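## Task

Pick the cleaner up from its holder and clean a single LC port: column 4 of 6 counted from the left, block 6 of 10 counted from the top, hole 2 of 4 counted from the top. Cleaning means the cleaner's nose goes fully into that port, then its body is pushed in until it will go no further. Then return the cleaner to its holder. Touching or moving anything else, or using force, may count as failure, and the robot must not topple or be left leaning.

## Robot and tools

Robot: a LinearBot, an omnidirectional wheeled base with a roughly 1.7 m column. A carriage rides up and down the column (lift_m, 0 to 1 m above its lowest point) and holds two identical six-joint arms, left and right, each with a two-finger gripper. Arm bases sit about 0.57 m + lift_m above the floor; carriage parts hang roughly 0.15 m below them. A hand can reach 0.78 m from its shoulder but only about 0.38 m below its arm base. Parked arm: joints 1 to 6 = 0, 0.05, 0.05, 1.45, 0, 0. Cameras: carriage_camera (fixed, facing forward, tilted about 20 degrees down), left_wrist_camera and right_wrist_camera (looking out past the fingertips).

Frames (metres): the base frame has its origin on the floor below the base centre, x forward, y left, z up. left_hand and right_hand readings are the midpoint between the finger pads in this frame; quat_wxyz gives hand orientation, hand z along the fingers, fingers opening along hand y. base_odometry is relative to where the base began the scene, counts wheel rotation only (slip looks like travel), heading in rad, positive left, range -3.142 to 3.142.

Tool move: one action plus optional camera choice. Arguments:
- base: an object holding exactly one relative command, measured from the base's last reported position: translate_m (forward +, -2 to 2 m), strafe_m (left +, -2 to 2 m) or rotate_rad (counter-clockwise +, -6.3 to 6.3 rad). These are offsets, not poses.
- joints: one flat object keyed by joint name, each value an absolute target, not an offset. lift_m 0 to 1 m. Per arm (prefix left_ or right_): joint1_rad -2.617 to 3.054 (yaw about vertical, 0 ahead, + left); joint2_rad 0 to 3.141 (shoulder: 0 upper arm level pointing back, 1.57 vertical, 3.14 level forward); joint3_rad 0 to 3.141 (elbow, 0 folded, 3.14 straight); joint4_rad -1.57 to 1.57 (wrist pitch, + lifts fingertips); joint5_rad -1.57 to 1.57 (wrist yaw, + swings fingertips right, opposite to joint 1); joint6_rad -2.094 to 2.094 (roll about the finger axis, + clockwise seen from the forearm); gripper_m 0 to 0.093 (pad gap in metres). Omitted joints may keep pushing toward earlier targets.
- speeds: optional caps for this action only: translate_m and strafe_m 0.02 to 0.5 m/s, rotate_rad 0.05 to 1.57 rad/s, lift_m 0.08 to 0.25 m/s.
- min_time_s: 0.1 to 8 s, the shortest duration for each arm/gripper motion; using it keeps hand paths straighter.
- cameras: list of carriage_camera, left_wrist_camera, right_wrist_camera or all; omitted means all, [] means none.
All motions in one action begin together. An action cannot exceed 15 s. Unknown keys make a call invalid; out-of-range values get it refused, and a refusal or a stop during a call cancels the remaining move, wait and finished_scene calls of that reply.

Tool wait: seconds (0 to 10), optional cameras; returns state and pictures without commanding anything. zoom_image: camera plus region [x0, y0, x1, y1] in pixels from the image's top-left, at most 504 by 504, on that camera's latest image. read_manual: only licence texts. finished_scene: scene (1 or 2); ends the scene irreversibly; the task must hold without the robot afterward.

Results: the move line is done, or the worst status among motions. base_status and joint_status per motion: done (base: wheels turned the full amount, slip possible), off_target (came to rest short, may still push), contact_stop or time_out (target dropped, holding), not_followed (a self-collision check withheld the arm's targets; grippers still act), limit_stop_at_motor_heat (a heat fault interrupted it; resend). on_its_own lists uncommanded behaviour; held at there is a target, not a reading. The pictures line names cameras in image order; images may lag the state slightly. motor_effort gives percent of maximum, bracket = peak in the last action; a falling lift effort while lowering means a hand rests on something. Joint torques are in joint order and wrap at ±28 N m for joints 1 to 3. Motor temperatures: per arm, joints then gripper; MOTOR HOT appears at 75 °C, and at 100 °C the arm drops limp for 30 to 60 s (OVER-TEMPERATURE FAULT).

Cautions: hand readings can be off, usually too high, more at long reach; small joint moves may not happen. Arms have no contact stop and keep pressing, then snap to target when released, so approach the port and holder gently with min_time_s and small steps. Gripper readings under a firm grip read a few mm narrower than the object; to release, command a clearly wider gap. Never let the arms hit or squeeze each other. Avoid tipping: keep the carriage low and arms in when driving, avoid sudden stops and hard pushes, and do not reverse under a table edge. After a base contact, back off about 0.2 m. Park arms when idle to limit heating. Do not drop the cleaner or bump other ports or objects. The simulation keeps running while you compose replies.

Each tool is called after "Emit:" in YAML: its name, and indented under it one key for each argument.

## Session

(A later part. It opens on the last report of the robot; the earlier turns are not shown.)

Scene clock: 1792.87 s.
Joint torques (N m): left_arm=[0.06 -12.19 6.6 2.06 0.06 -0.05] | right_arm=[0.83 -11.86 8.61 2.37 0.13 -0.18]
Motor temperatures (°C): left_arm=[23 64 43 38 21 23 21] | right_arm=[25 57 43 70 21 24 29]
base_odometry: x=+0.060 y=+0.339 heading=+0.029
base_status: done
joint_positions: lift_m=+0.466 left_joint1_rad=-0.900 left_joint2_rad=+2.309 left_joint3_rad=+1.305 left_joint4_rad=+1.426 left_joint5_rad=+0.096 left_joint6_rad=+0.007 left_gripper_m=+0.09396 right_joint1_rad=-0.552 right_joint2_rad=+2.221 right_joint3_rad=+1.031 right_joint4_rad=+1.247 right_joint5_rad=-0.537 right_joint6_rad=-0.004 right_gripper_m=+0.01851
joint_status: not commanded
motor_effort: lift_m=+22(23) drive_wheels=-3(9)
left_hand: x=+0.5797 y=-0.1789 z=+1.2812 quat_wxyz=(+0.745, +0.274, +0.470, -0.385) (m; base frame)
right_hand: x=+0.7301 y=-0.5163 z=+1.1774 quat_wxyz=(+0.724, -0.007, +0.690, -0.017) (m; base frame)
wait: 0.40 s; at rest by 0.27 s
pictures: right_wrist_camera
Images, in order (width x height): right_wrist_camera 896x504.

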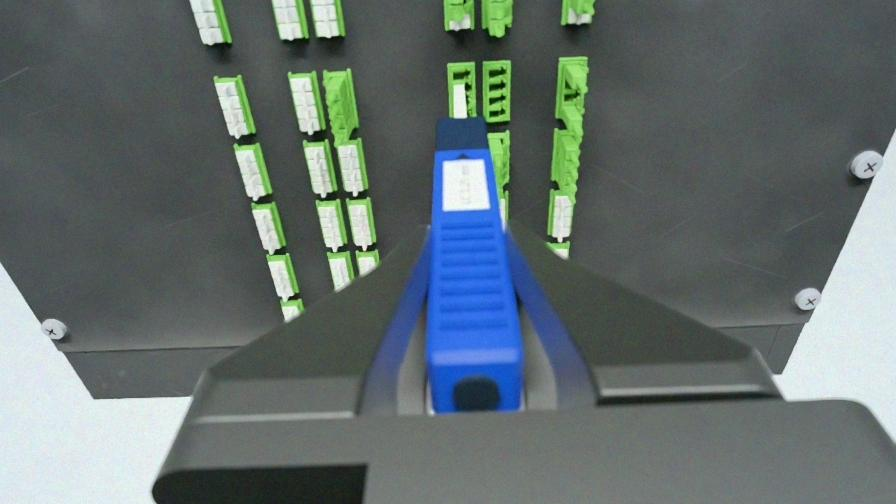

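Emit:
move:
  base: {"translate_m": -0.01}
  speeds: {"translate_m": 0.02}
  cameras: []

Emit:
wait:
  seconds: 0.4
  cameras: ["right_wrist_camera", "left_wrist_camera"]

Emit:
zoom_image:
  camera: "right_wrist_camera"
  region: [430, 35, 500, 135]

Scene clock: 1797.17 s.
Joint torques (N m): left_arm=[0.02 -12.25 6.5 2.08 0.06 -0.05] | right_arm=[0.79 -11.86 8.61 2.36 0.12 -0.18]
Motor temperatures (°C): left_arm=[23 64 43 38 21 23 21] | right_arm=[25 57 43 69 21 24 29]
move: done
base_odometry: x=+0.050 y=+0.338 heading=+0.029
base_status: done
joint_positions: lift_m=+0.466 left_joint1_rad=-0.899 left_joint2_rad=+2.309 left_joint3_rad=+1.305 left_joint4_rad=+1.426 left_joint5_rad=+0.097 left_joint6_rad=+0.007 left_gripper_m=+0.09396 right_joint1_rad=-0.552 right_joint2_rad=+2.221 right_joint3_rad=+1.031 right_joint4_rad=+1.247 right_joint5_rad=-0.537 right_joint6_rad=-0.004 right_gripper_m=+0.01851
joint_status: not commanded
motor_effort: lift_m=+22(23) drive_wheels=+4(9)
left_hand: x=+0.5799 y=-0.1788 z=+1.2812 quat_wxyz=(+0.745, +0.274, +0.470, -0.385) (m; base frame)
right_hand: x=+0.7301 y=-0.5161 z=+1.1774 quat_wxyz=(+0.724, -0.007, +0.690, -0.017) (m; base frame)
pictures: none
No camera images: "cameras" was empty.

Scene clock: 1797.57 s.
Joint torques (N m): left_arm=[0.03 -12.25 6.57 2.06 0.08 -0.02] | right_arm=[0.81 -11.88 8.62 2.37 0.13 -0.18]
Motor temperatures (°C): left_arm=[23 64 43 38 21 23 21] | right_arm=[25 57 43 69 21 24 29]
base_odometry: x=+0.050 y=+0.338 heading=+0.029
base_status: done
joint_positions: lift_m=+0.466 left_joint1_rad=-0.899 left_joint2_rad=+2.309 left_joint3_rad=+1.305 left_joint4_rad=+1.426 left_joint5_rad=+0.097 left_joint6_rad=+0.007 left_gripper_m=+0.09396 right_joint1_rad=-0.552 right_joint2_rad=+2.221 right_joint3_rad=+1.031 right_joint4_rad=+1.247 right_joint5_rad=-0.537 right_joint6_rad=-0.004 right_gripper_m=+0.01851
joint_status: not commanded
motor_effort: lift_m=+22(23) drive_wheels=+4(9)
left_hand: x=+0.5799 y=-0.1788 z=+1.2812 quat_wxyz=(+0.745, +0.274, +0.470, -0.385) (m; base frame)
right_hand: x=+0.7301 y=-0.5161 z=+1.1774 quat_wxyz=(+0.724, -0.007, +0.690, -0.017) (m; base frame)
wait: 0.40 s; at rest by 0.27 s
pictures: left_wrist_camera, right_wrist_camera
Images, in order (width x height): left_wrist_camera 896x504, right_wrist_camera 896x504.

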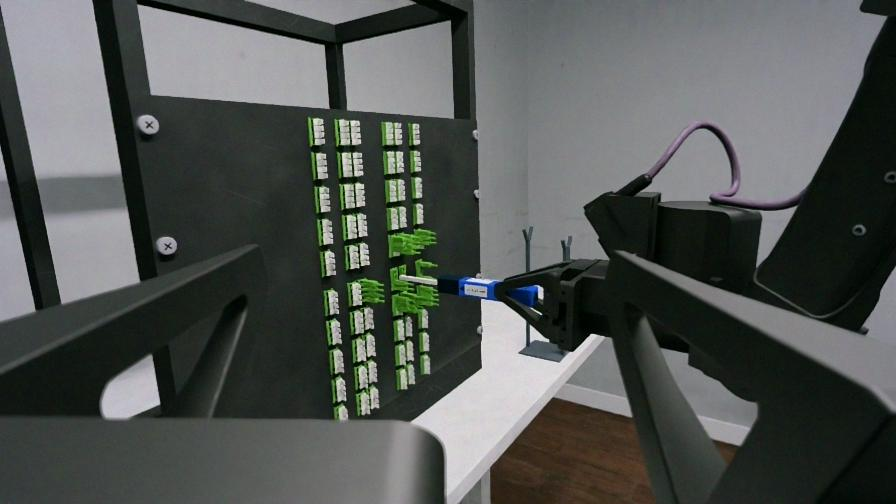

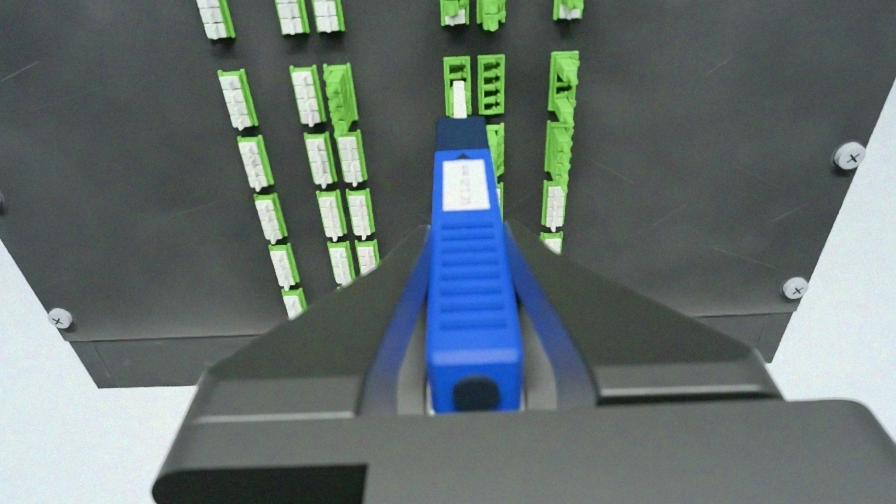

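Scaled by 5.040 from the camera's 896x504 image, which has a finer 1280x720 frame.

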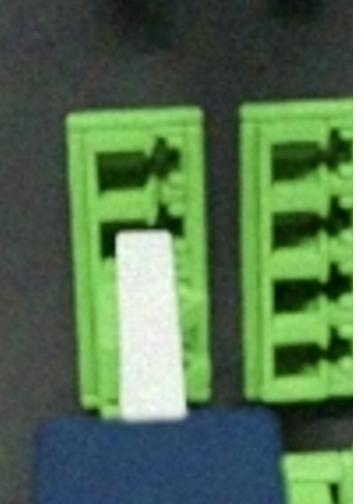

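Emit:
move:
  base: {"translate_m": -0.09}
  speeds: {"translate_m": 0.08}
  cameras: []

Emit:
move:
  joints: {"lift_m": 0.505, "right_joint1_rad": -0.535, "right_joint5_rad": -0.5155}
  min_time_s: 1.5
  speeds: {"lift_m": 0.08}
  cameras: ["right_wrist_camera", "left_wrist_camera"]

Scene clock: 1817.53 s.
Joint torques (N m): left_arm=[0.18 -12.19 6.49 2.05 0.07 -0.08] | right_arm=[0.76 -11.81 8.61 2.35 0.12 -0.19]
Motor temperatures (°C): left_arm=[23 65 43 38 21 23 21] | right_arm=[25 57 43 69 21 24 29]
move: done
base_odometry: x=-0.040 y=+0.336 heading=+0.029
base_status: done
joint_positions: lift_m=+0.466 left_joint1_rad=-0.900 left_joint2_rad=+2.309 left_joint3_rad=+1.305 left_joint4_rad=+1.426 left_joint5_rad=+0.097 left_joint6_rad=+0.007 left_gripper_m=+0.09396 right_joint1_rad=-0.552 right_joint2_rad=+2.221 right_joint3_rad=+1.031 right_joint4_rad=+1.246 right_joint5_rad=-0.537 right_joint6_rad=-0.004 right_gripper_m=+0.01851
joint_status: not commanded
motor_effort: lift_m=+22(23) drive_wheels=-1(13)
left_hand: x=+0.5795 y=-0.1791 z=+1.2812 quat_wxyz=(+0.745, +0.274, +0.470, -0.386) (m; base frame)
right_hand: x=+0.7302 y=-0.5161 z=+1.1773 quat_wxyz=(+0.724, -0.007, +0.690, -0.017) (m; base frame)
pictures: none
No camera images: "cameras" was empty.

Scene clock: 1819.33 s.
Joint torques (N m): left_arm=[0.17 -12.34 6.43 2.03 0.05 -0.02] | right_arm=[1.16 -11.89 8.62 2.39 0.25 -0.18]
Motor temperatures (°C): left_arm=[23 65 44 38 21 23 21] | right_arm=[25 57 43 69 21 24 29]
move: done
base_odometry: x=-0.040 y=+0.336 heading=+0.029
base_status: not commanded
joint_positions: lift_m=+0.505 left_joint1_rad=-0.900 left_joint2_rad=+2.311 left_joint3_rad=+1.307 left_joint4_rad=+1.426 left_joint5_rad=+0.097 left_joint6_rad=+0.007 left_gripper_m=+0.09396 right_joint1_rad=-0.543 right_joint2_rad=+2.221 right_joint3_rad=+1.031 right_joint4_rad=+1.246 right_joint5_rad=-0.531 right_joint6_rad=-0.004 right_gripper_m=+0.01851
joint_status: all done
motor_effort: lift_m=+21(25) drive_wheels=-1(2)
left_hand: x=+0.5797 y=-0.1793 z=+1.3205 quat_wxyz=(+0.745, +0.274, +0.470, -0.386) (m; base frame)
right_hand: x=+0.7320 y=-0.5127 z=+1.2167 quat_wxyz=(+0.724, -0.007, +0.690, -0.016) (m; base frame)
pictures: left_wrist_camera, right_wrist_camera
Images, in order (width x height): left_wrist_camera 896x504, right_wrist_camera 896x504.

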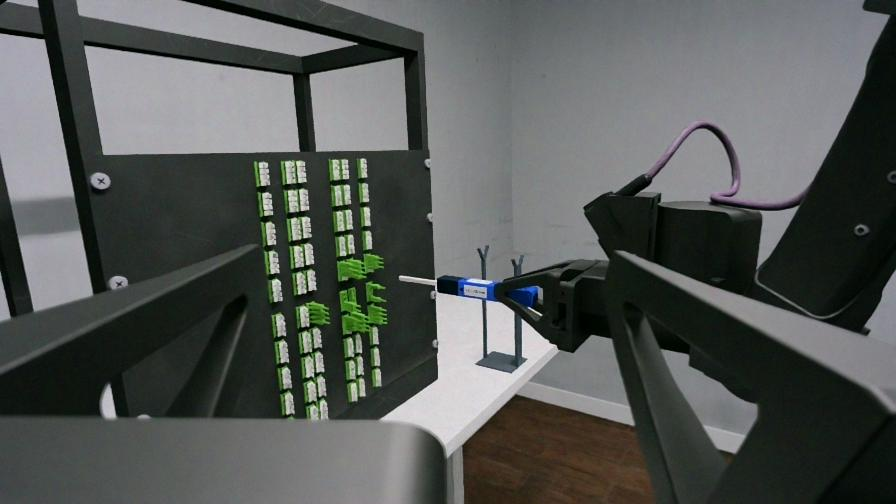

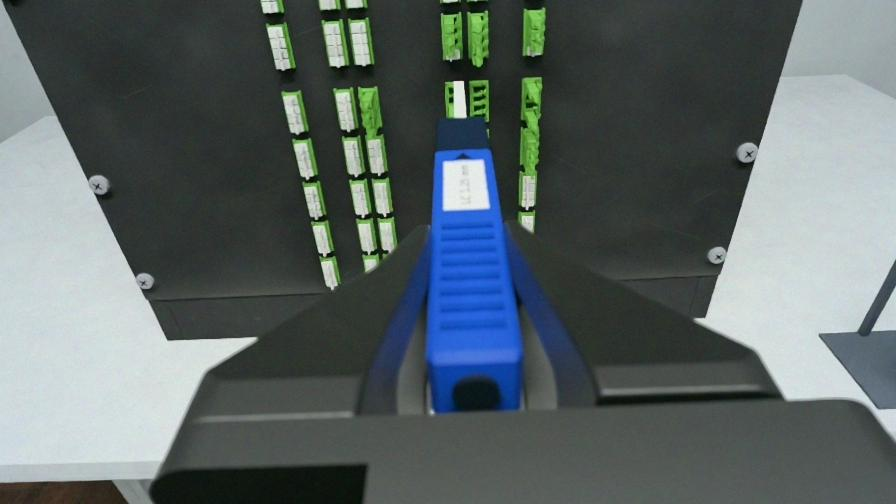

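Emit:
move:
  base: {"strafe_m": -0.332}
  joints: {"right_joint1_rad": -0.5415, "right_joint5_rad": -0.529}
  min_time_s: 0.5
  speeds: {"strafe_m": 0.12}
  cameras: []

Emit:
wait:
  seconds: 0.5
  cameras: ["right_wrist_camera", "left_wrist_camera"]

Scene clock: 1827.23 s.
Joint torques (N m): left_arm=[0.14 -12.37 6.41 2.03 0.05 -0.04] | right_arm=[0.29 -11.9 8.61 2.39 0.03 -0.18]
Motor temperatures (°C): left_arm=[23 68 44 38 21 23 21] | right_arm=[25 57 43 69 21 24 29]
move: done
base_odometry: x=-0.031 y=+0.004 heading=+0.028
base_status: done
joint_positions: lift_m=+0.505 left_joint1_rad=-0.900 left_joint2_rad=+2.311 left_joint3_rad=+1.307 left_joint4_rad=+1.426 left_joint5_rad=+0.097 left_joint6_rad=+0.007 left_gripper_m=+0.09396 right_joint1_rad=-0.541 right_joint2_rad=+2.221 right_joint3_rad=+1.031 right_joint4_rad=+1.246 right_joint5_rad=-0.531 right_joint6_rad=-0.004 right_gripper_m=+0.01851
joint_status: all done
motor_effort: lift_m=+21(21) drive_wheels=-3(10)
left_hand: x=+0.5795 y=-0.1795 z=+1.3205 quat_wxyz=(+0.745, +0.274, +0.470, -0.386) (m; base frame)
right_hand: x=+0.7324 y=-0.5117 z=+1.2167 quat_wxyz=(+0.724, -0.008, +0.690, -0.015) (m; base frame)
pictures: none
No camera images: "cameras" was empty.

Scene clock: 1827.73 s.
Joint torques (N m): left_arm=[0.1 -12.42 6.34 2.05 0.05 -0.06] | right_arm=[0.29 -11.86 8.61 2.39 0.06 -0.18]
Motor temperatures (°C): left_arm=[23 68 44 38 21 23 21] | right_arm=[25 57 43 69 21 24 29]
base_odometry: x=-0.031 y=+0.004 heading=+0.028
base_status: done
joint_positions: lift_m=+0.505 left_joint1_rad=-0.900 left_joint2_rad=+2.311 left_joint3_rad=+1.307 left_joint4_rad=+1.426 left_joint5_rad=+0.097 left_joint6_rad=+0.007 left_gripper_m=+0.09396 right_joint1_rad=-0.541 right_joint2_rad=+2.221 right_joint3_rad=+1.031 right_joint4_rad=+1.246 right_joint5_rad=-0.531 right_joint6_rad=-0.004 right_gripper_m=+0.01851
joint_status: all done
motor_effort: lift_m=+21(21) drive_wheels=-3(10)
left_hand: x=+0.5795 y=-0.1795 z=+1.3205 quat_wxyz=(+0.745, +0.274, +0.470, -0.386) (m; base frame)
right_hand: x=+0.7324 y=-0.5117 z=+1.2167 quat_wxyz=(+0.724, -0.008, +0.690, -0.015) (m; base frame)
wait: 0.50 s; at rest by 0.27 s
pictures: left_wrist_camera, right_wrist_camera
Images, in order (width x height): left_wrist_camera 896x504, right_wrist_camera 896x504.

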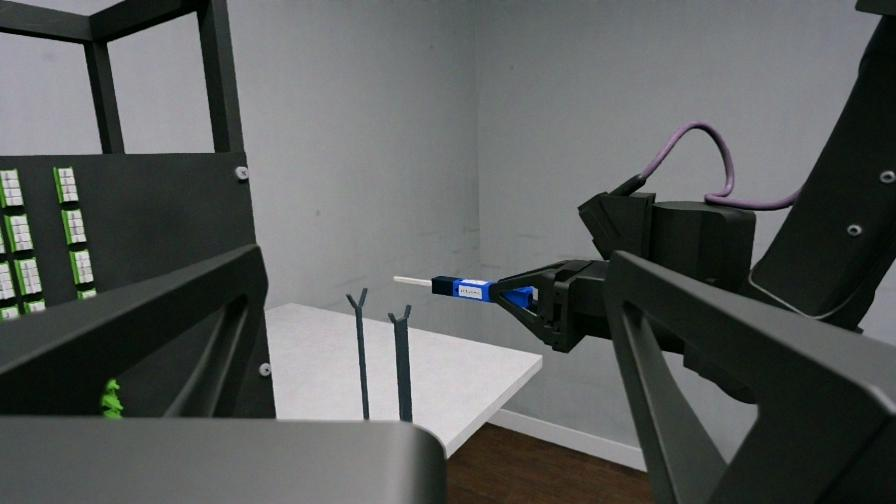

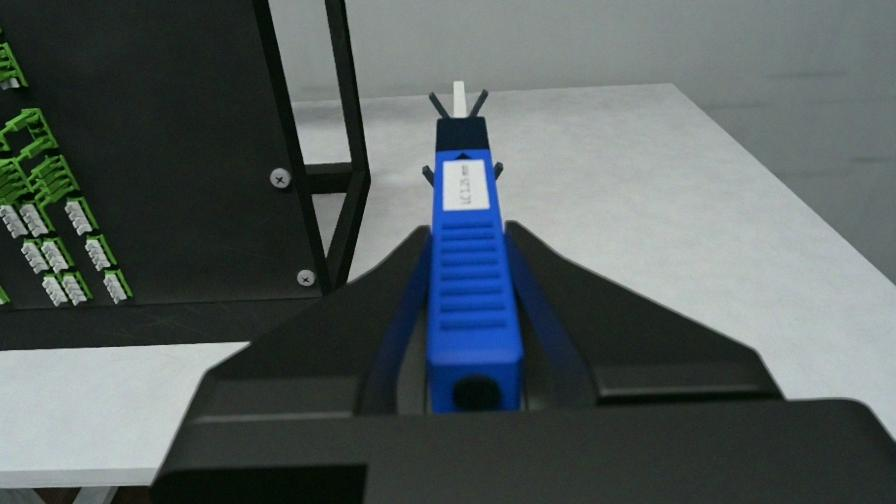

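Emit:
move:
  base: {"translate_m": 0.05}
  speeds: {"translate_m": 0.08}
  cameras: []

Emit:
wait:
  seconds: 0.5
  cameras: ["right_wrist_camera", "left_wrist_camera"]

Emit:
zoom_image:
  camera: "right_wrist_camera"
  region: [400, 70, 540, 210]

Scene clock: 1844.30 s.
Joint torques (N m): left_arm=[-0.01 -12.42 6.34 2.05 0.05 -0.02] | right_arm=[0.34 -12.01 8.61 2.33 0.07 -0.18]
Motor temperatures (°C): left_arm=[23 71 45 38 21 23 21] | right_arm=[25 57 43 68 21 24 29]
move: done
base_odometry: x=+0.019 y=+0.005 heading=+0.028
base_status: done
joint_positions: lift_m=+0.505 left_joint1_rad=-0.900 left_joint2_rad=+2.311 left_joint3_rad=+1.307 left_joint4_rad=+1.426 left_joint5_rad=+0.097 left_joint6_rad=+0.007 left_gripper_m=+0.09396 right_joint1_rad=-0.541 right_joint2_rad=+2.221 right_joint3_rad=+1.031 right_joint4_rad=+1.246 right_joint5_rad=-0.531 right_joint6_rad=-0.004 right_gripper_m=+0.01851
joint_status: not commanded
motor_effort: lift_m=+21(22) drive_wheels=+5(10)
left_hand: x=+0.5797 y=-0.1793 z=+1.3205 quat_wxyz=(+0.745, +0.274, +0.470, -0.386) (m; base frame)
right_hand: x=+0.7324 y=-0.5117 z=+1.2167 quat_wxyz=(+0.724, -0.008, +0.690, -0.015) (m; base frame)
pictures: none
No camera images: "cameras" was empty.

Scene clock: 1844.80 s.
Joint torques (N m): left_arm=[0.02 -12.4 6.3 2.03 0.06 -0.03] | right_arm=[0.29 -11.79 8.61 2.39 0.07 -0.18]
Motor temperatures (°C): left_arm=[23 71 45 38 21 23 21] | right_arm=[25 57 43 68 21 24 29]
base_odometry: x=+0.019 y=+0.005 heading=+0.028
base_status: done
joint_positions: lift_m=+0.505 left_joint1_rad=-0.900 left_joint2_rad=+2.311 left_joint3_rad=+1.307 left_joint4_rad=+1.426 left_joint5_rad=+0.097 left_joint6_rad=+0.007 left_gripper_m=+0.09396 right_joint1_rad=-0.541 right_joint2_rad=+2.221 right_joint3_rad=+1.031 right_joint4_rad=+1.246 right_joint5_rad=-0.531 right_joint6_rad=-0.004 right_gripper_m=+0.01851
joint_status: not commanded
motor_effort: lift_m=+21(22) drive_wheels=+5(10)
left_hand: x=+0.5797 y=-0.1793 z=+1.3205 quat_wxyz=(+0.745, +0.274, +0.470, -0.386) (m; base frame)
right_hand: x=+0.7324 y=-0.5117 z=+1.2167 quat_wxyz=(+0.724, -0.008, +0.690, -0.015) (m; base frame)
wait: 0.50 s; at rest by 0.27 s
pictures: left_wrist_camera, right_wrist_camera
Images, in order (width x height): left_wrist_camera 896x504, right_wrist_camera 896x504.

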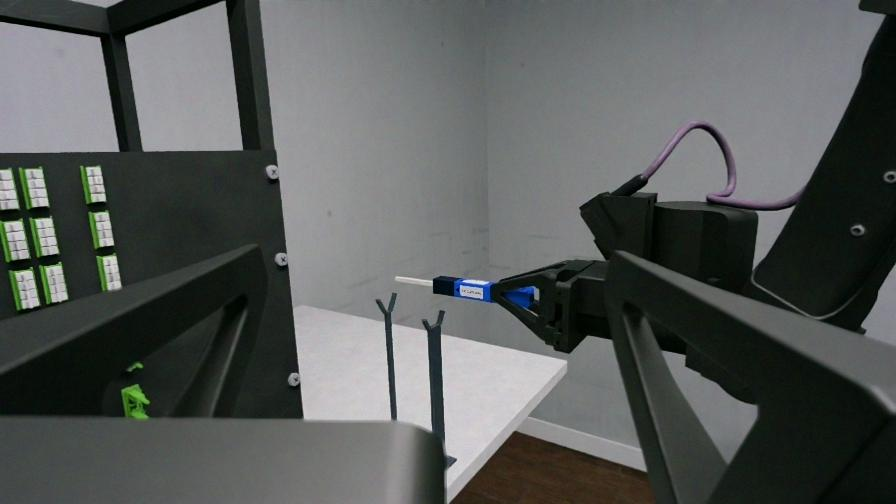

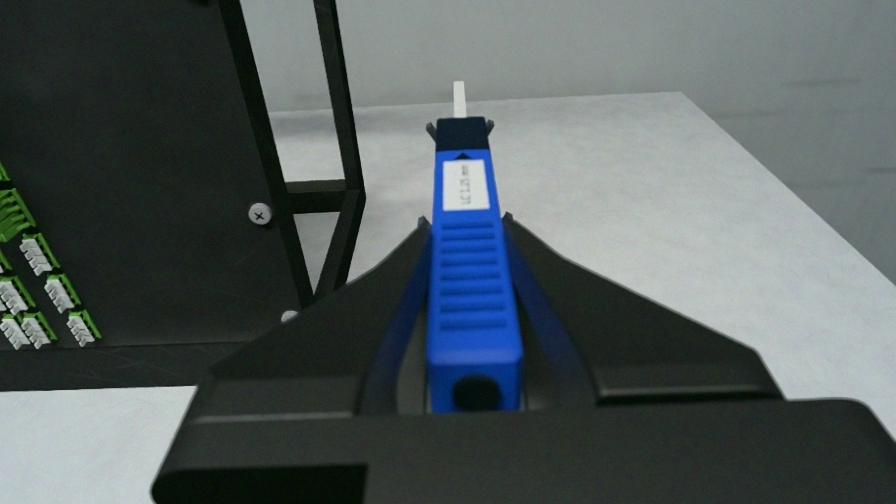

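Scaled by 3.600 from the camera's 896x504 image, which has a finer 1280x720 frame.

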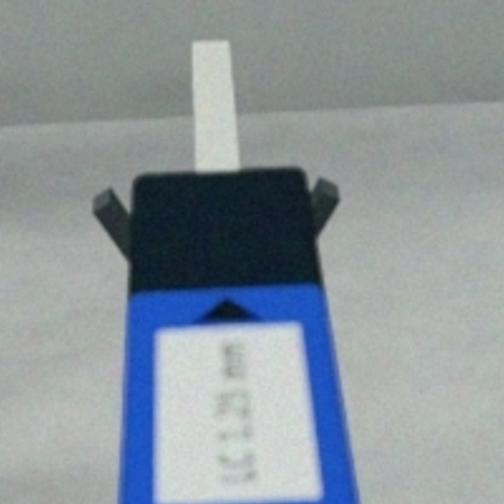

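Emit:
move:
  base: {"translate_m": 0.062}
  speeds: {"translate_m": 0.06}
  cameras: []

Emit:
wait:
  seconds: 0.5
  cameras: ["right_wrist_camera", "left_wrist_camera"]

Emit:
zoom_image:
  camera: "right_wrist_camera"
  region: [400, 130, 520, 250]

Emit:
zoom_image:
  camera: "left_wrist_camera"
  region: [380, 250, 520, 390]

Scene clock: 1857.30 s.
Joint torques (N m): left_arm=[-0.09 -12.36 6.34 2.04 0.03 -0.03] | right_arm=[0.4 -11.85 8.61 2.39 0.07 -0.19]
Motor temperatures (°C): left_arm=[23 72 45 39 21 23 21] | right_arm=[25 57 43 68 21 24 29]
move: done
base_odometry: x=+0.081 y=+0.007 heading=+0.027
base_status: done
joint_positions: lift_m=+0.505 left_joint1_rad=-0.900 left_joint2_rad=+2.311 left_joint3_rad=+1.307 left_joint4_rad=+1.426 left_joint5_rad=+0.097 left_joint6_rad=+0.007 left_gripper_m=+0.09396 right_joint1_rad=-0.542 right_joint2_rad=+2.221 right_joint3_rad=+1.031 right_joint4_rad=+1.246 right_joint5_rad=-0.531 right_joint6_rad=-0.004 right_gripper_m=+0.01851
joint_status: not commanded
motor_effort: lift_m=+21(21) drive_wheels=-5(16)
left_hand: x=+0.5799 y=-0.1792 z=+1.3205 quat_wxyz=(+0.745, +0.274, +0.470, -0.386) (m; base frame)
right_hand: x=+0.7322 y=-0.5121 z=+1.2167 quat_wxyz=(+0.724, -0.008, +0.690, -0.015) (m; base frame)
pictures: none
No camera images: "cameras" was empty.

Scene clock: 1857.80 s.
Joint torques (N m): left_arm=[-0.09 -12.38 6.39 2.08 0.08 -0.06] | right_arm=[0.39 -11.84 8.61 2.39 0.06 -0.17]
Motor temperatures (°C): left_arm=[23 72 45 39 21 23 21] | right_arm=[25 57 43 68 21 24 29]
base_odometry: x=+0.081 y=+0.007 heading=+0.027
base_status: done
joint_positions: lift_m=+0.505 left_joint1_rad=-0.900 left_joint2_rad=+2.311 left_joint3_rad=+1.307 left_joint4_rad=+1.426 left_joint5_rad=+0.097 left_joint6_rad=+0.007 left_gripper_m=+0.09396 right_joint1_rad=-0.542 right_joint2_rad=+2.221 right_joint3_rad=+1.031 right_joint4_rad=+1.246 right_joint5_rad=-0.531 right_joint6_rad=-0.004 right_gripper_m=+0.01851
joint_status: not commanded
motor_effort: lift_m=+21(21) drive_wheels=-5(16)
left_hand: x=+0.5799 y=-0.1792 z=+1.3205 quat_wxyz=(+0.745, +0.274, +0.470, -0.386) (m; base frame)
right_hand: x=+0.7322 y=-0.5121 z=+1.2167 quat_wxyz=(+0.724, -0.008, +0.690, -0.015) (m; base frame)
wait: 0.50 s; at rest by 0.27 s
pictures: left_wrist_camera, right_wrist_camera
Images, in order (width x height): left_wrist_camera 896x504, right_wrist_camera 896x504.

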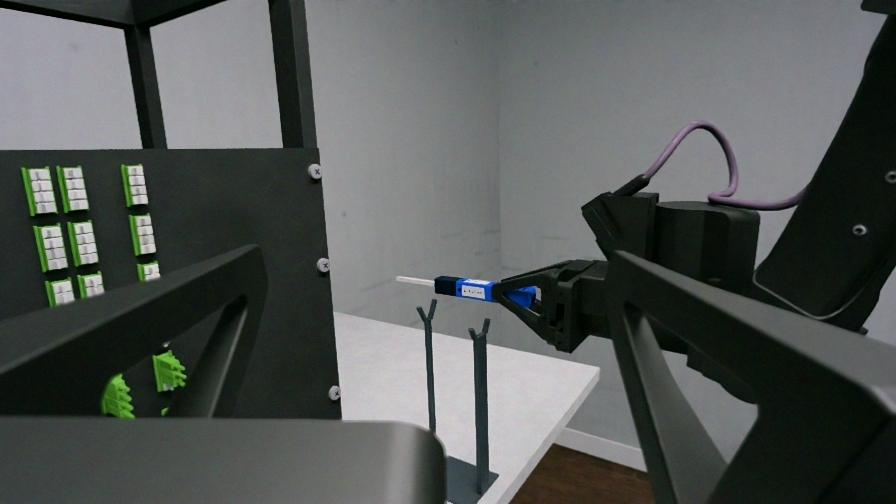

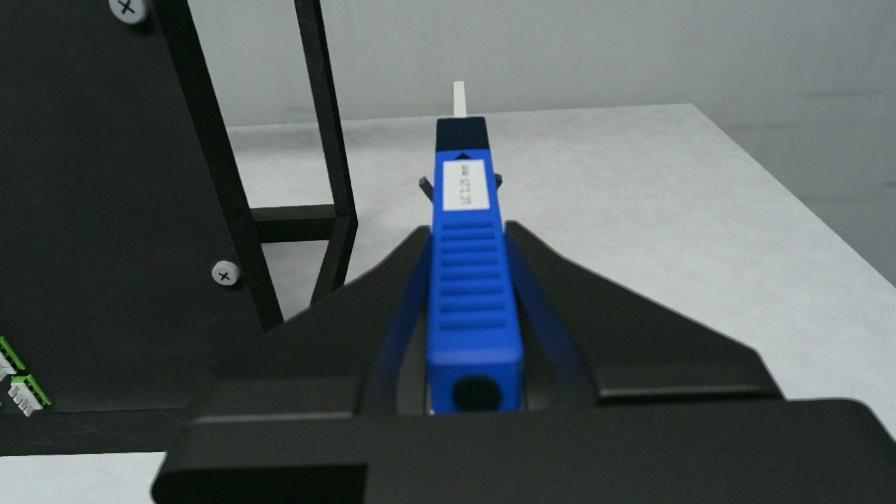

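Scaled by 4.200 from the camera's 896x504 image, which has a finer 1280x720 frame.

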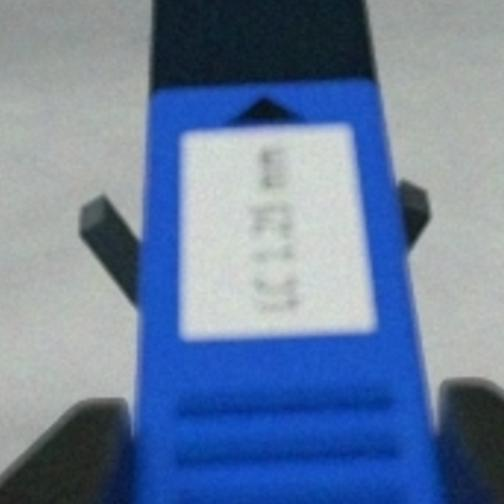

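Scaled by 3.600 from the camera's 896x504 image, which has a finer 1280x720 frame.

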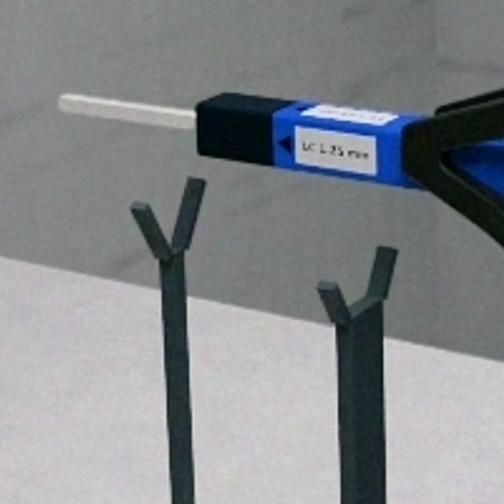

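Emit:
move:
  joints: {"right_joint5_rad": -0.512}
  min_time_s: 1.0
  cameras: []

Emit:
move:
  base: {"translate_m": 0.007}
  joints: {"right_joint5_rad": -0.5255}
  min_time_s: 0.5
  speeds: {"translate_m": 0.03}
  cameras: []

Emit:
wait:
  seconds: 0.4
  cameras: ["right_wrist_camera", "left_wrist_camera"]

Emit:
zoom_image:
  camera: "right_wrist_camera"
  region: [400, 130, 520, 250]

Emit:
zoom_image:
  camera: "left_wrist_camera"
  region: [380, 250, 520, 390]

Scene clock: 1886.43 s.
Joint torques (N m): left_arm=[0.02 -12.41 6.34 2.04 0.08 -0.05] | right_arm=[0.36 -11.89 8.61 2.4 0.23 -0.18]
Motor temperatures (°C): left_arm=[23 73 45 39 21 23 21] | right_arm=[25 57 43 67 21 24 29]
move: done
base_odometry: x=+0.081 y=+0.007 heading=+0.027
base_status: not commanded
joint_positions: lift_m=+0.505 left_joint1_rad=-0.900 left_joint2_rad=+2.311 left_joint3_rad=+1.307 left_joint4_rad=+1.426 left_joint5_rad=+0.097 left_joint6_rad=+0.007 left_gripper_m=+0.09396 right_joint1_rad=-0.542 right_joint2_rad=+2.221 right_joint3_rad=+1.031 right_joint4_rad=+1.246 right_joint5_rad=-0.527 right_joint6_rad=-0.004 right_gripper_m=+0.01851
joint_status: all done
motor_effort: lift_m=+21(22) drive_wheels=-5(5)
left_hand: x=+0.5799 y=-0.1792 z=+1.3205 quat_wxyz=(+0.745, +0.274, +0.470, -0.386) (m; base frame)
right_hand: x=+0.7322 y=-0.5127 z=+1.2167 quat_wxyz=(+0.724, -0.006, +0.690, -0.017) (m; base frame)
pictures: none
No camera images: "cameras" was empty.

Scene clock: 1887.23 s.
Joint torques (N m): left_arm=[0.05 -12.46 6.38 2.03 0.08 -0.02] | right_arm=[0.38 -11.88 8.62 2.39 0.06 -0.18]
Motor temperatures (°C): left_arm=[23 73 45 39 21 23 21] | right_arm=[25 57 43 67 21 24 29]
move: done
base_odometry: x=+0.088 y=+0.007 heading=+0.027
base_status: done
joint_positions: lift_m=+0.505 left_joint1_rad=-0.899 left_joint2_rad=+2.311 left_joint3_rad=+1.307 left_joint4_rad=+1.426 left_joint5_rad=+0.097 left_joint6_rad=+0.007 left_gripper_m=+0.09396 right_joint1_rad=-0.542 right_joint2_rad=+2.221 right_joint3_rad=+1.031 right_joint4_rad=+1.246 right_joint5_rad=-0.527 right_joint6_rad=-0.004 right_gripper_m=+0.01851
joint_status: all done
motor_effort: lift_m=+20(21) drive_wheels=-4(14)
left_hand: x=+0.5800 y=-0.1791 z=+1.3205 quat_wxyz=(+0.745, +0.274, +0.470, -0.385) (m; base frame)
right_hand: x=+0.7322 y=-0.5129 z=+1.2167 quat_wxyz=(+0.724, -0.006, +0.690, -0.017) (m; base frame)
pictures: none
No camera images: "cameras" was empty.

Scene clock: 1887.63 s.
Joint torques (N m): left_arm=[0.05 -12.37 6.32 2.08 0.06 -0.05] | right_arm=[0.38 -11.89 8.61 2.39 0.06 -0.18]
Motor temperatures (°C): left_arm=[23 73 45 39 21 23 21] | right_arm=[25 57 43 67 21 24 29]
base_odometry: x=+0.088 y=+0.007 heading=+0.027
base_status: done
joint_positions: lift_m=+0.505 left_joint1_rad=-0.899 left_joint2_rad=+2.311 left_joint3_rad=+1.307 left_joint4_rad=+1.426 left_joint5_rad=+0.097 left_joint6_rad=+0.007 left_gripper_m=+0.09396 right_joint1_rad=-0.542 right_joint2_rad=+2.221 right_joint3_rad=+1.031 right_joint4_rad=+1.246 right_joint5_rad=-0.527 right_joint6_rad=-0.004 right_gripper_m=+0.01851
joint_status: all done
motor_effort: lift_m=+21(21) drive_wheels=-4(14)
left_hand: x=+0.5800 y=-0.1791 z=+1.3205 quat_wxyz=(+0.745, +0.274, +0.470, -0.385) (m; base frame)
right_hand: x=+0.7322 y=-0.5129 z=+1.2167 quat_wxyz=(+0.724, -0.006, +0.690, -0.017) (m; base frame)
wait: 0.40 s; at rest by 0.27 s
pictures: left_wrist_camera, right_wrist_camera
Images, in order (width x height): left_wrist_camera 896x504, right_wrist_camera 896x504.

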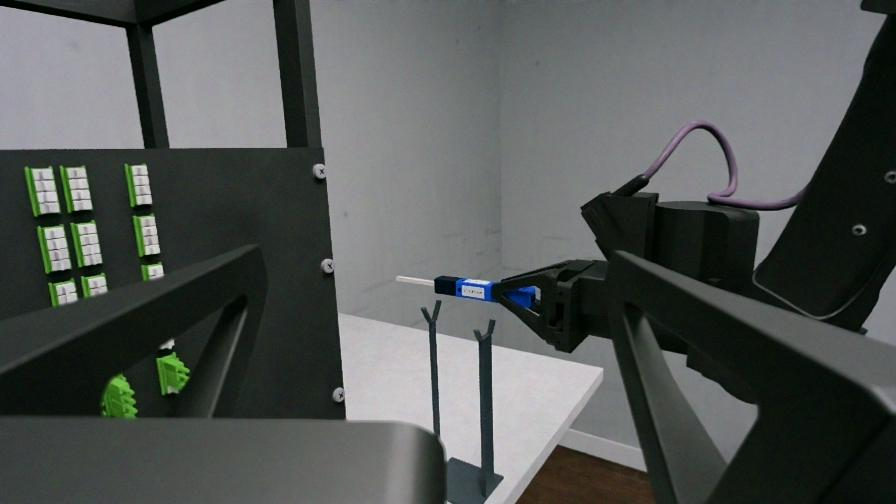

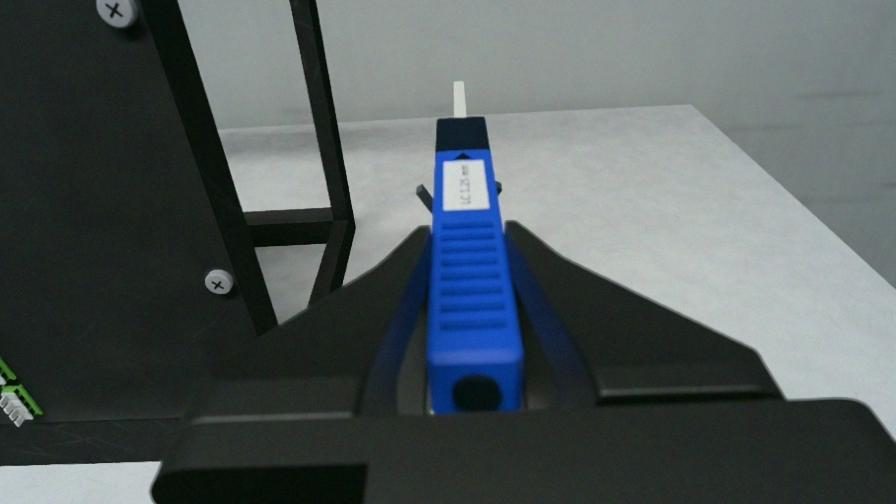

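Scaled by 4.200 from the camera's 896x504 image, which has a finer 1280x720 frame.

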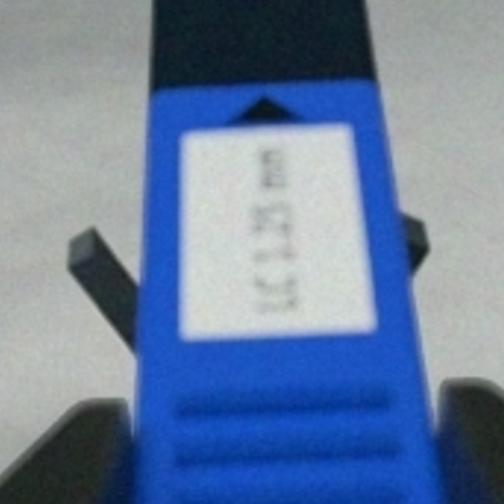

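Scaled by 3.600 from the camera's 896x504 image, which has a finer 1280x720 frame.

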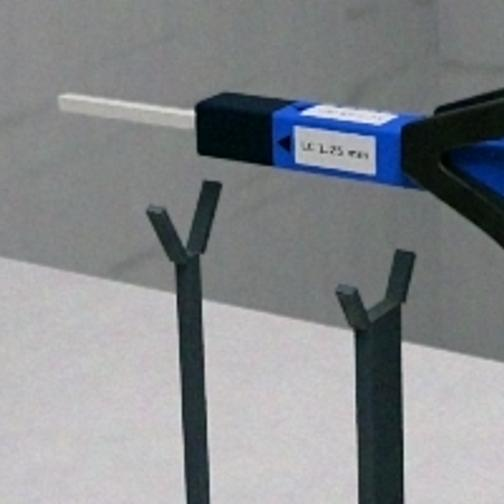

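Emit:
move:
  joints: {"lift_m": 0.478}
  speeds: {"lift_m": 0.08}
  cameras: []

Emit:
wait:
  seconds: 0.4
  cameras: ["right_wrist_camera", "left_wrist_camera"]

Emit:
zoom_image:
  camera: "right_wrist_camera"
  region: [390, 80, 540, 230]

Emit:
zoom_image:
  camera: "left_wrist_camera"
  region: [380, 250, 520, 390]

Scene clock: 1894.07 s.
Joint torques (N m): left_arm=[0.02 -12.46 6.32 1.99 0.06 -0.06] | right_arm=[0.25 -11.84 8.59 2.46 0.06 -0.18]
Motor temperatures (°C): left_arm=[23 73 45 39 21 23 21] | right_arm=[25 57 43 67 21 24 29]
move: done
base_odometry: x=+0.088 y=+0.007 heading=+0.027
base_status: not commanded
joint_positions: lift_m=+0.478 left_joint1_rad=-0.899 left_joint2_rad=+2.312 left_joint3_rad=+1.308 left_joint4_rad=+1.426 left_joint5_rad=+0.097 left_joint6_rad=+0.007 left_gripper_m=+0.09396 right_joint1_rad=-0.542 right_joint2_rad=+2.221 right_joint3_rad=+1.031 right_joint4_rad=+1.241 right_joint5_rad=-0.527 right_joint6_rad=-0.004 right_gripper_m=+0.01851
joint_status: all done
motor_effort: lift_m=+22(22) drive_wheels=-4(5)
left_hand: x=+0.5801 y=-0.1793 z=+1.2929 quat_wxyz=(+0.745, +0.274, +0.470, -0.386) (m; base frame)
right_hand: x=+0.7323 y=-0.5129 z=+1.1885 quat_wxyz=(+0.722, -0.005, +0.691, -0.016) (m; base frame)
pictures: none
No camera images: "cameras" was empty.

Scene clock: 1894.47 s.
Joint torques (N m): left_arm=[0.08 -12.52 6.28 2.06 0.07 -0.03] | right_arm=[0.38 -11.84 8.64 2.44 0.05 -0.19]
Motor temperatures (°C): left_arm=[23 73 45 39 21 23 21] | right_arm=[25 57 43 67 21 24 29]
base_odometry: x=+0.088 y=+0.007 heading=+0.027
base_status: not commanded
joint_positions: lift_m=+0.478 left_joint1_rad=-0.899 left_joint2_rad=+2.312 left_joint3_rad=+1.308 left_joint4_rad=+1.426 left_joint5_rad=+0.097 left_joint6_rad=+0.007 left_gripper_m=+0.09396 right_joint1_rad=-0.542 right_joint2_rad=+2.221 right_joint3_rad=+1.031 right_joint4_rad=+1.241 right_joint5_rad=-0.527 right_joint6_rad=-0.004 right_gripper_m=+0.01851
joint_status: all done
motor_effort: lift_m=+22(22) drive_wheels=+3(5)
left_hand: x=+0.5801 y=-0.1793 z=+1.2929 quat_wxyz=(+0.745, +0.274, +0.470, -0.386) (m; base frame)
right_hand: x=+0.7323 y=-0.5129 z=+1.1885 quat_wxyz=(+0.722, -0.005, +0.691, -0.016) (m; base frame)
wait: 0.40 s; at rest by 0.27 s
pictures: left_wrist_camera, right_wrist_camera
Images, in order (width x height): left_wrist_camera 896x504, right_wrist_camera 896x504.

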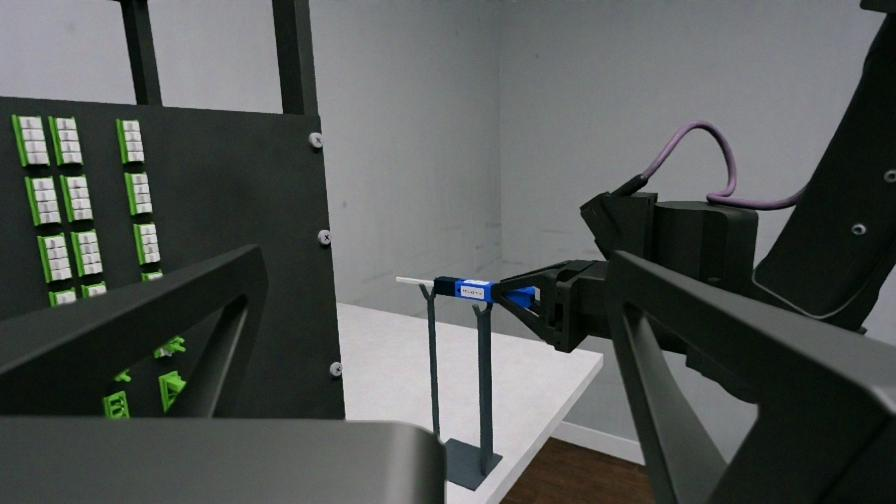

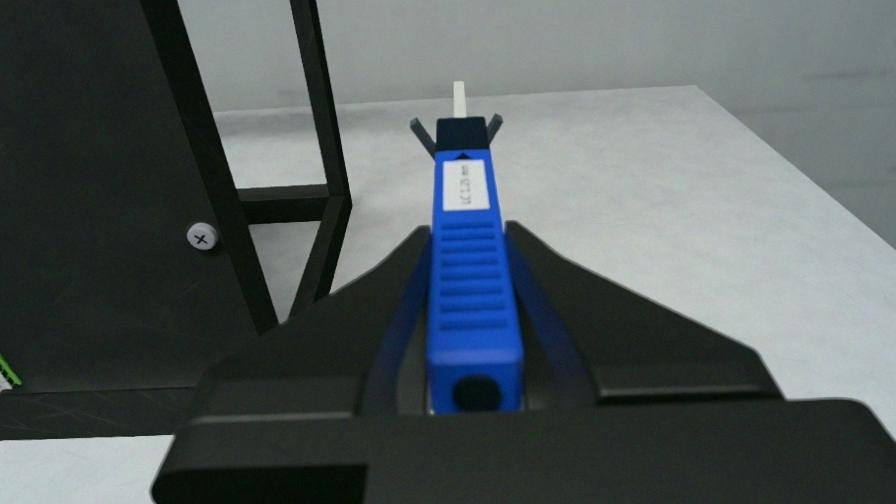

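Scaled by 3.360 from the camera's 896x504 image, which has a finer 1280x720 frame.

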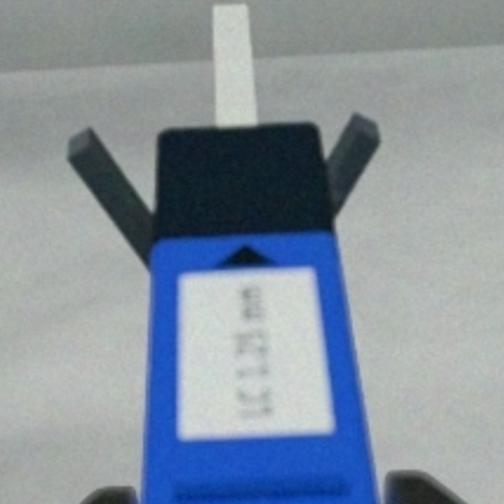

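Scaled by 3.600 from the camera's 896x504 image, which has a finer 1280x720 frame.

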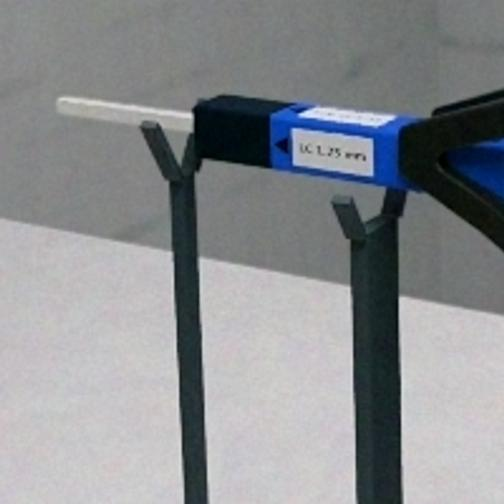

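Emit:
move:
  joints: {"right_joint4_rad": 1.268}
  min_time_s: 1.0
  cameras: []

Emit:
move:
  joints: {"lift_m": 0.470, "right_joint4_rad": 1.262}
  speeds: {"lift_m": 0.08}
  cameras: []

Emit:
wait:
  seconds: 0.4
  cameras: ["right_wrist_camera", "left_wrist_camera"]

Emit:
zoom_image:
  camera: "right_wrist_camera"
  region: [390, 70, 540, 220]

Emit:
zoom_image:
  camera: "left_wrist_camera"
  region: [380, 250, 520, 390]

Scene clock: 1909.97 s.
Joint torques (N m): left_arm=[0.01 -12.45 6.16 2.06 0.06 -0.06] | right_arm=[0.39 -11.86 8.58 2.51 0.06 -0.17]
Motor temperatures (°C): left_arm=[23 72 46 39 21 23 21] | right_arm=[25 57 43 66 21 24 29]
move: done
base_odometry: x=+0.088 y=+0.007 heading=+0.027
base_status: not commanded
joint_positions: lift_m=+0.478 left_joint1_rad=-0.899 left_joint2_rad=+2.312 left_joint3_rad=+1.308 left_joint4_rad=+1.426 left_joint5_rad=+0.097 left_joint6_rad=+0.007 left_gripper_m=+0.09396 right_joint1_rad=-0.542 right_joint2_rad=+2.221 right_joint3_rad=+1.031 right_joint4_rad=+1.242 right_joint5_rad=-0.527 right_joint6_rad=-0.004 right_gripper_m=+0.01851
joint_status: all done
motor_effort: lift_m=+22(23) drive_wheels=+3(3)
left_hand: x=+0.5801 y=-0.1793 z=+1.2929 quat_wxyz=(+0.745, +0.274, +0.470, -0.386) (m; base frame)
right_hand: x=+0.7323 y=-0.5129 z=+1.1888 quat_wxyz=(+0.723, -0.006, +0.691, -0.016) (m; base frame)
pictures: none
No camera images: "cameras" was empty.

Scene clock: 1910.60 s.
Joint torques (N m): left_arm=[0.02 -12.67 6.08 2.08 0.06 -0.07] | right_arm=[0.46 -12 8.61 2.48 0.06 -0.18]
Motor temperatures (°C): left_arm=[23 72 46 39 21 23 21] | right_arm=[25 57 43 66 21 24 29]
move: done
base_odometry: x=+0.088 y=+0.007 heading=+0.027
base_status: not commanded
joint_positions: lift_m=+0.470 left_joint1_rad=-0.899 left_joint2_rad=+2.314 left_joint3_rad=+1.308 left_joint4_rad=+1.425 left_joint5_rad=+0.097 left_joint6_rad=+0.007 left_gripper_m=+0.09396 right_joint1_rad=-0.542 right_joint2_rad=+2.223 right_joint3_rad=+1.031 right_joint4_rad=+1.242 right_joint5_rad=-0.527 right_joint6_rad=-0.004 right_gripper_m=+0.01851
joint_status: all done
motor_effort: lift_m=+22(24) drive_wheels=+4(5)
left_hand: x=+0.5804 y=-0.1796 z=+1.2836 quat_wxyz=(+0.744, +0.275, +0.471, -0.385) (m; base frame)
right_hand: x=+0.7323 y=-0.5129 z=+1.1800 quat_wxyz=(+0.722, -0.005, +0.692, -0.016) (m; base frame)
pictures: none
No camera images: "cameras" was empty.

Scene clock: 1911.00 s.
Joint torques (N m): left_arm=[-0.02 -12.66 6.17 2.09 0.09 -0.05] | right_arm=[0.35 -12.03 8.58 2.46 0.06 -0.18]
Motor temperatures (°C): left_arm=[23 72 46 39 21 23 21] | right_arm=[25 57 43 66 21 24 29]
base_odometry: x=+0.088 y=+0.007 heading=+0.027
base_status: not commanded
joint_positions: lift_m=+0.470 left_joint1_rad=-0.899 left_joint2_rad=+2.314 left_joint3_rad=+1.308 left_joint4_rad=+1.425 left_joint5_rad=+0.097 left_joint6_rad=+0.007 left_gripper_m=+0.09396 right_joint1_rad=-0.542 right_joint2_rad=+2.223 right_joint3_rad=+1.031 right_joint4_rad=+1.242 right_joint5_rad=-0.527 right_joint6_rad=-0.004 right_gripper_m=+0.01851
joint_status: all done
motor_effort: lift_m=+22(24) drive_wheels=+3(5)
left_hand: x=+0.5804 y=-0.1796 z=+1.2836 quat_wxyz=(+0.744, +0.275, +0.471, -0.385) (m; base frame)
right_hand: x=+0.7323 y=-0.5129 z=+1.1800 quat_wxyz=(+0.722, -0.005, +0.692, -0.016) (m; base frame)
wait: 0.40 s; at rest by 0.27 s
pictures: left_wrist_camera, right_wrist_camera
Images, in order (width x height): left_wrist_camera 896x504, right_wrist_camera 896x504.

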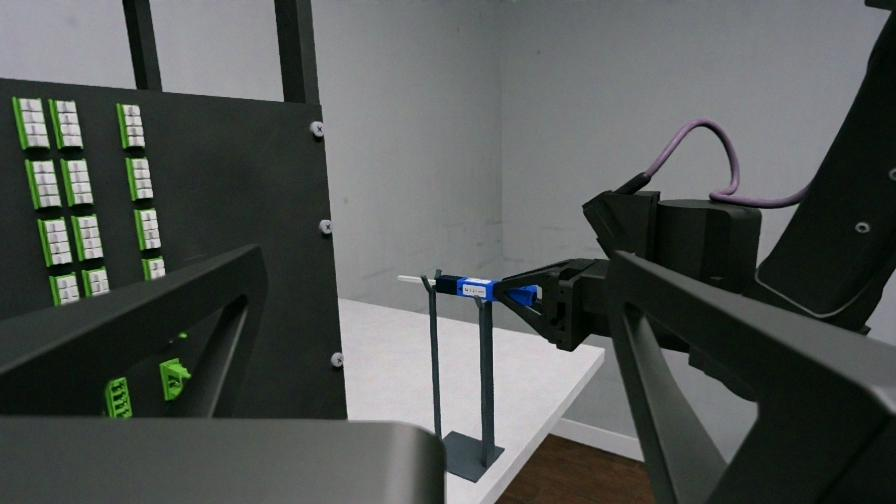

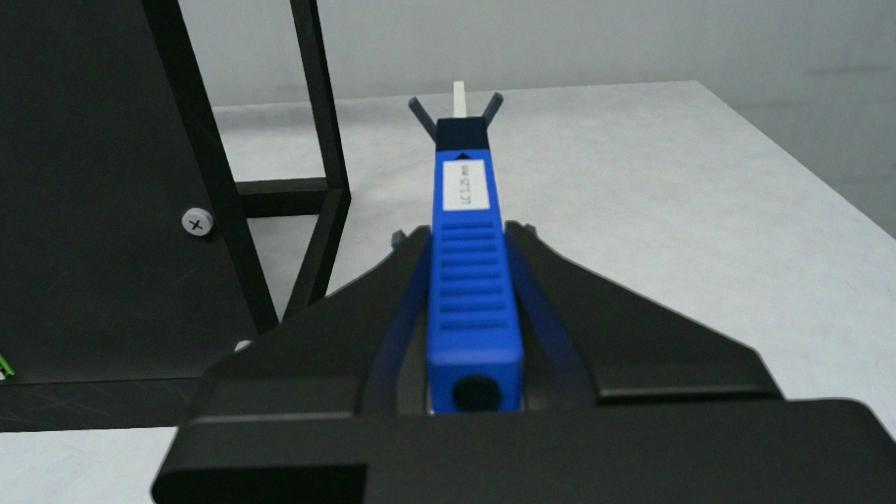

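Scaled by 3.360 from the camera's 896x504 image, which has a finer 1280x720 frame.

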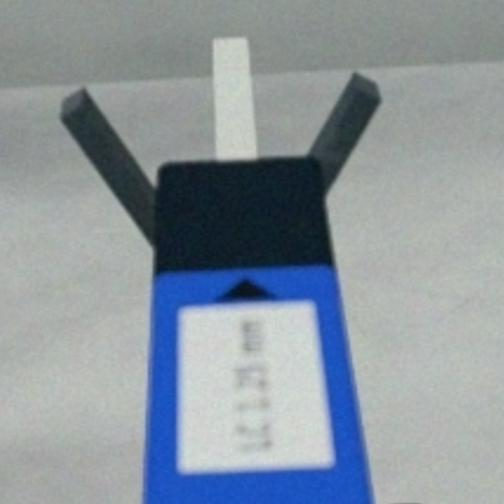

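Scaled by 3.600 from the camera's 896x504 image, which has a finer 1280x720 frame.

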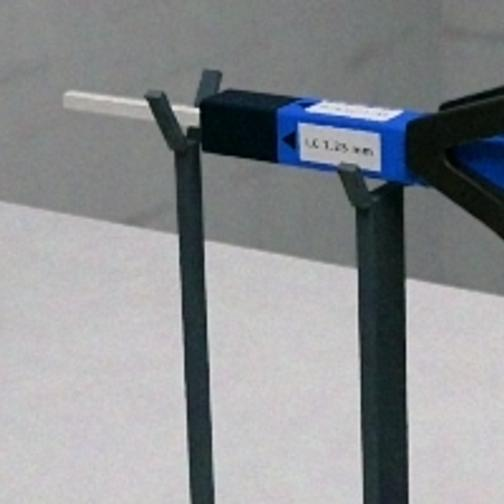

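Emit:
zoom_image:
  camera: "right_wrist_camera"
  region: [385, 215, 445, 275]

Emit:
zoom_image:
  camera: "right_wrist_camera"
  region: [495, 210, 555, 270]

Emit:
zoom_image:
  camera: "right_wrist_camera"
  region: [400, 80, 515, 140]

Scaled by 8.400 from the camera's 896x504 image, which has a finer 1280x720 frame.

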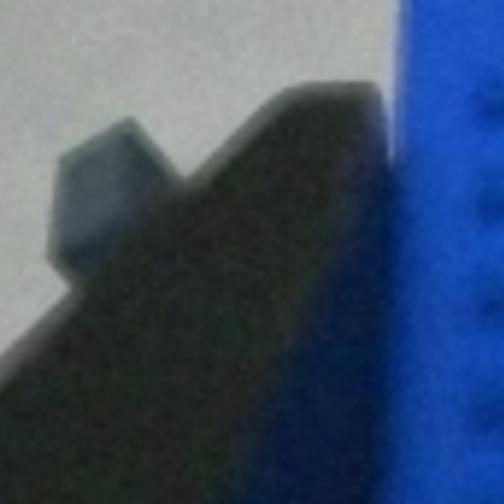

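Scaled by 8.400 from the camera's 896x504 image, which has a finer 1280x720 frame.

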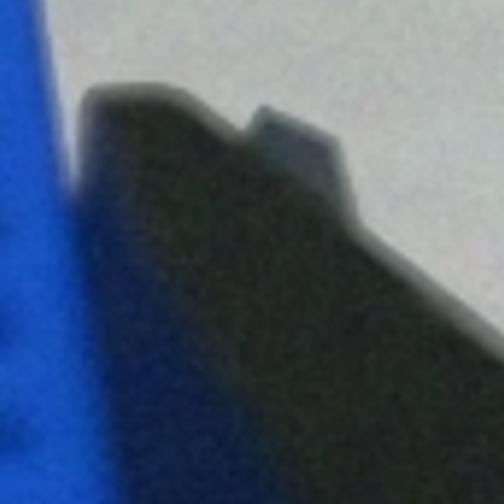

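Scaled by 4.383 from the camera's 896x504 image, which has a finer 1280x720 frame.

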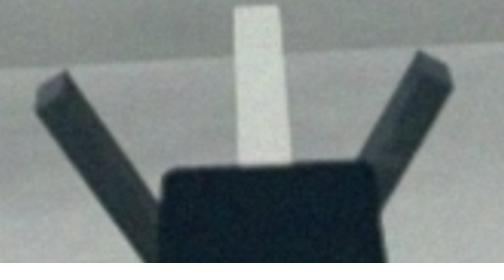

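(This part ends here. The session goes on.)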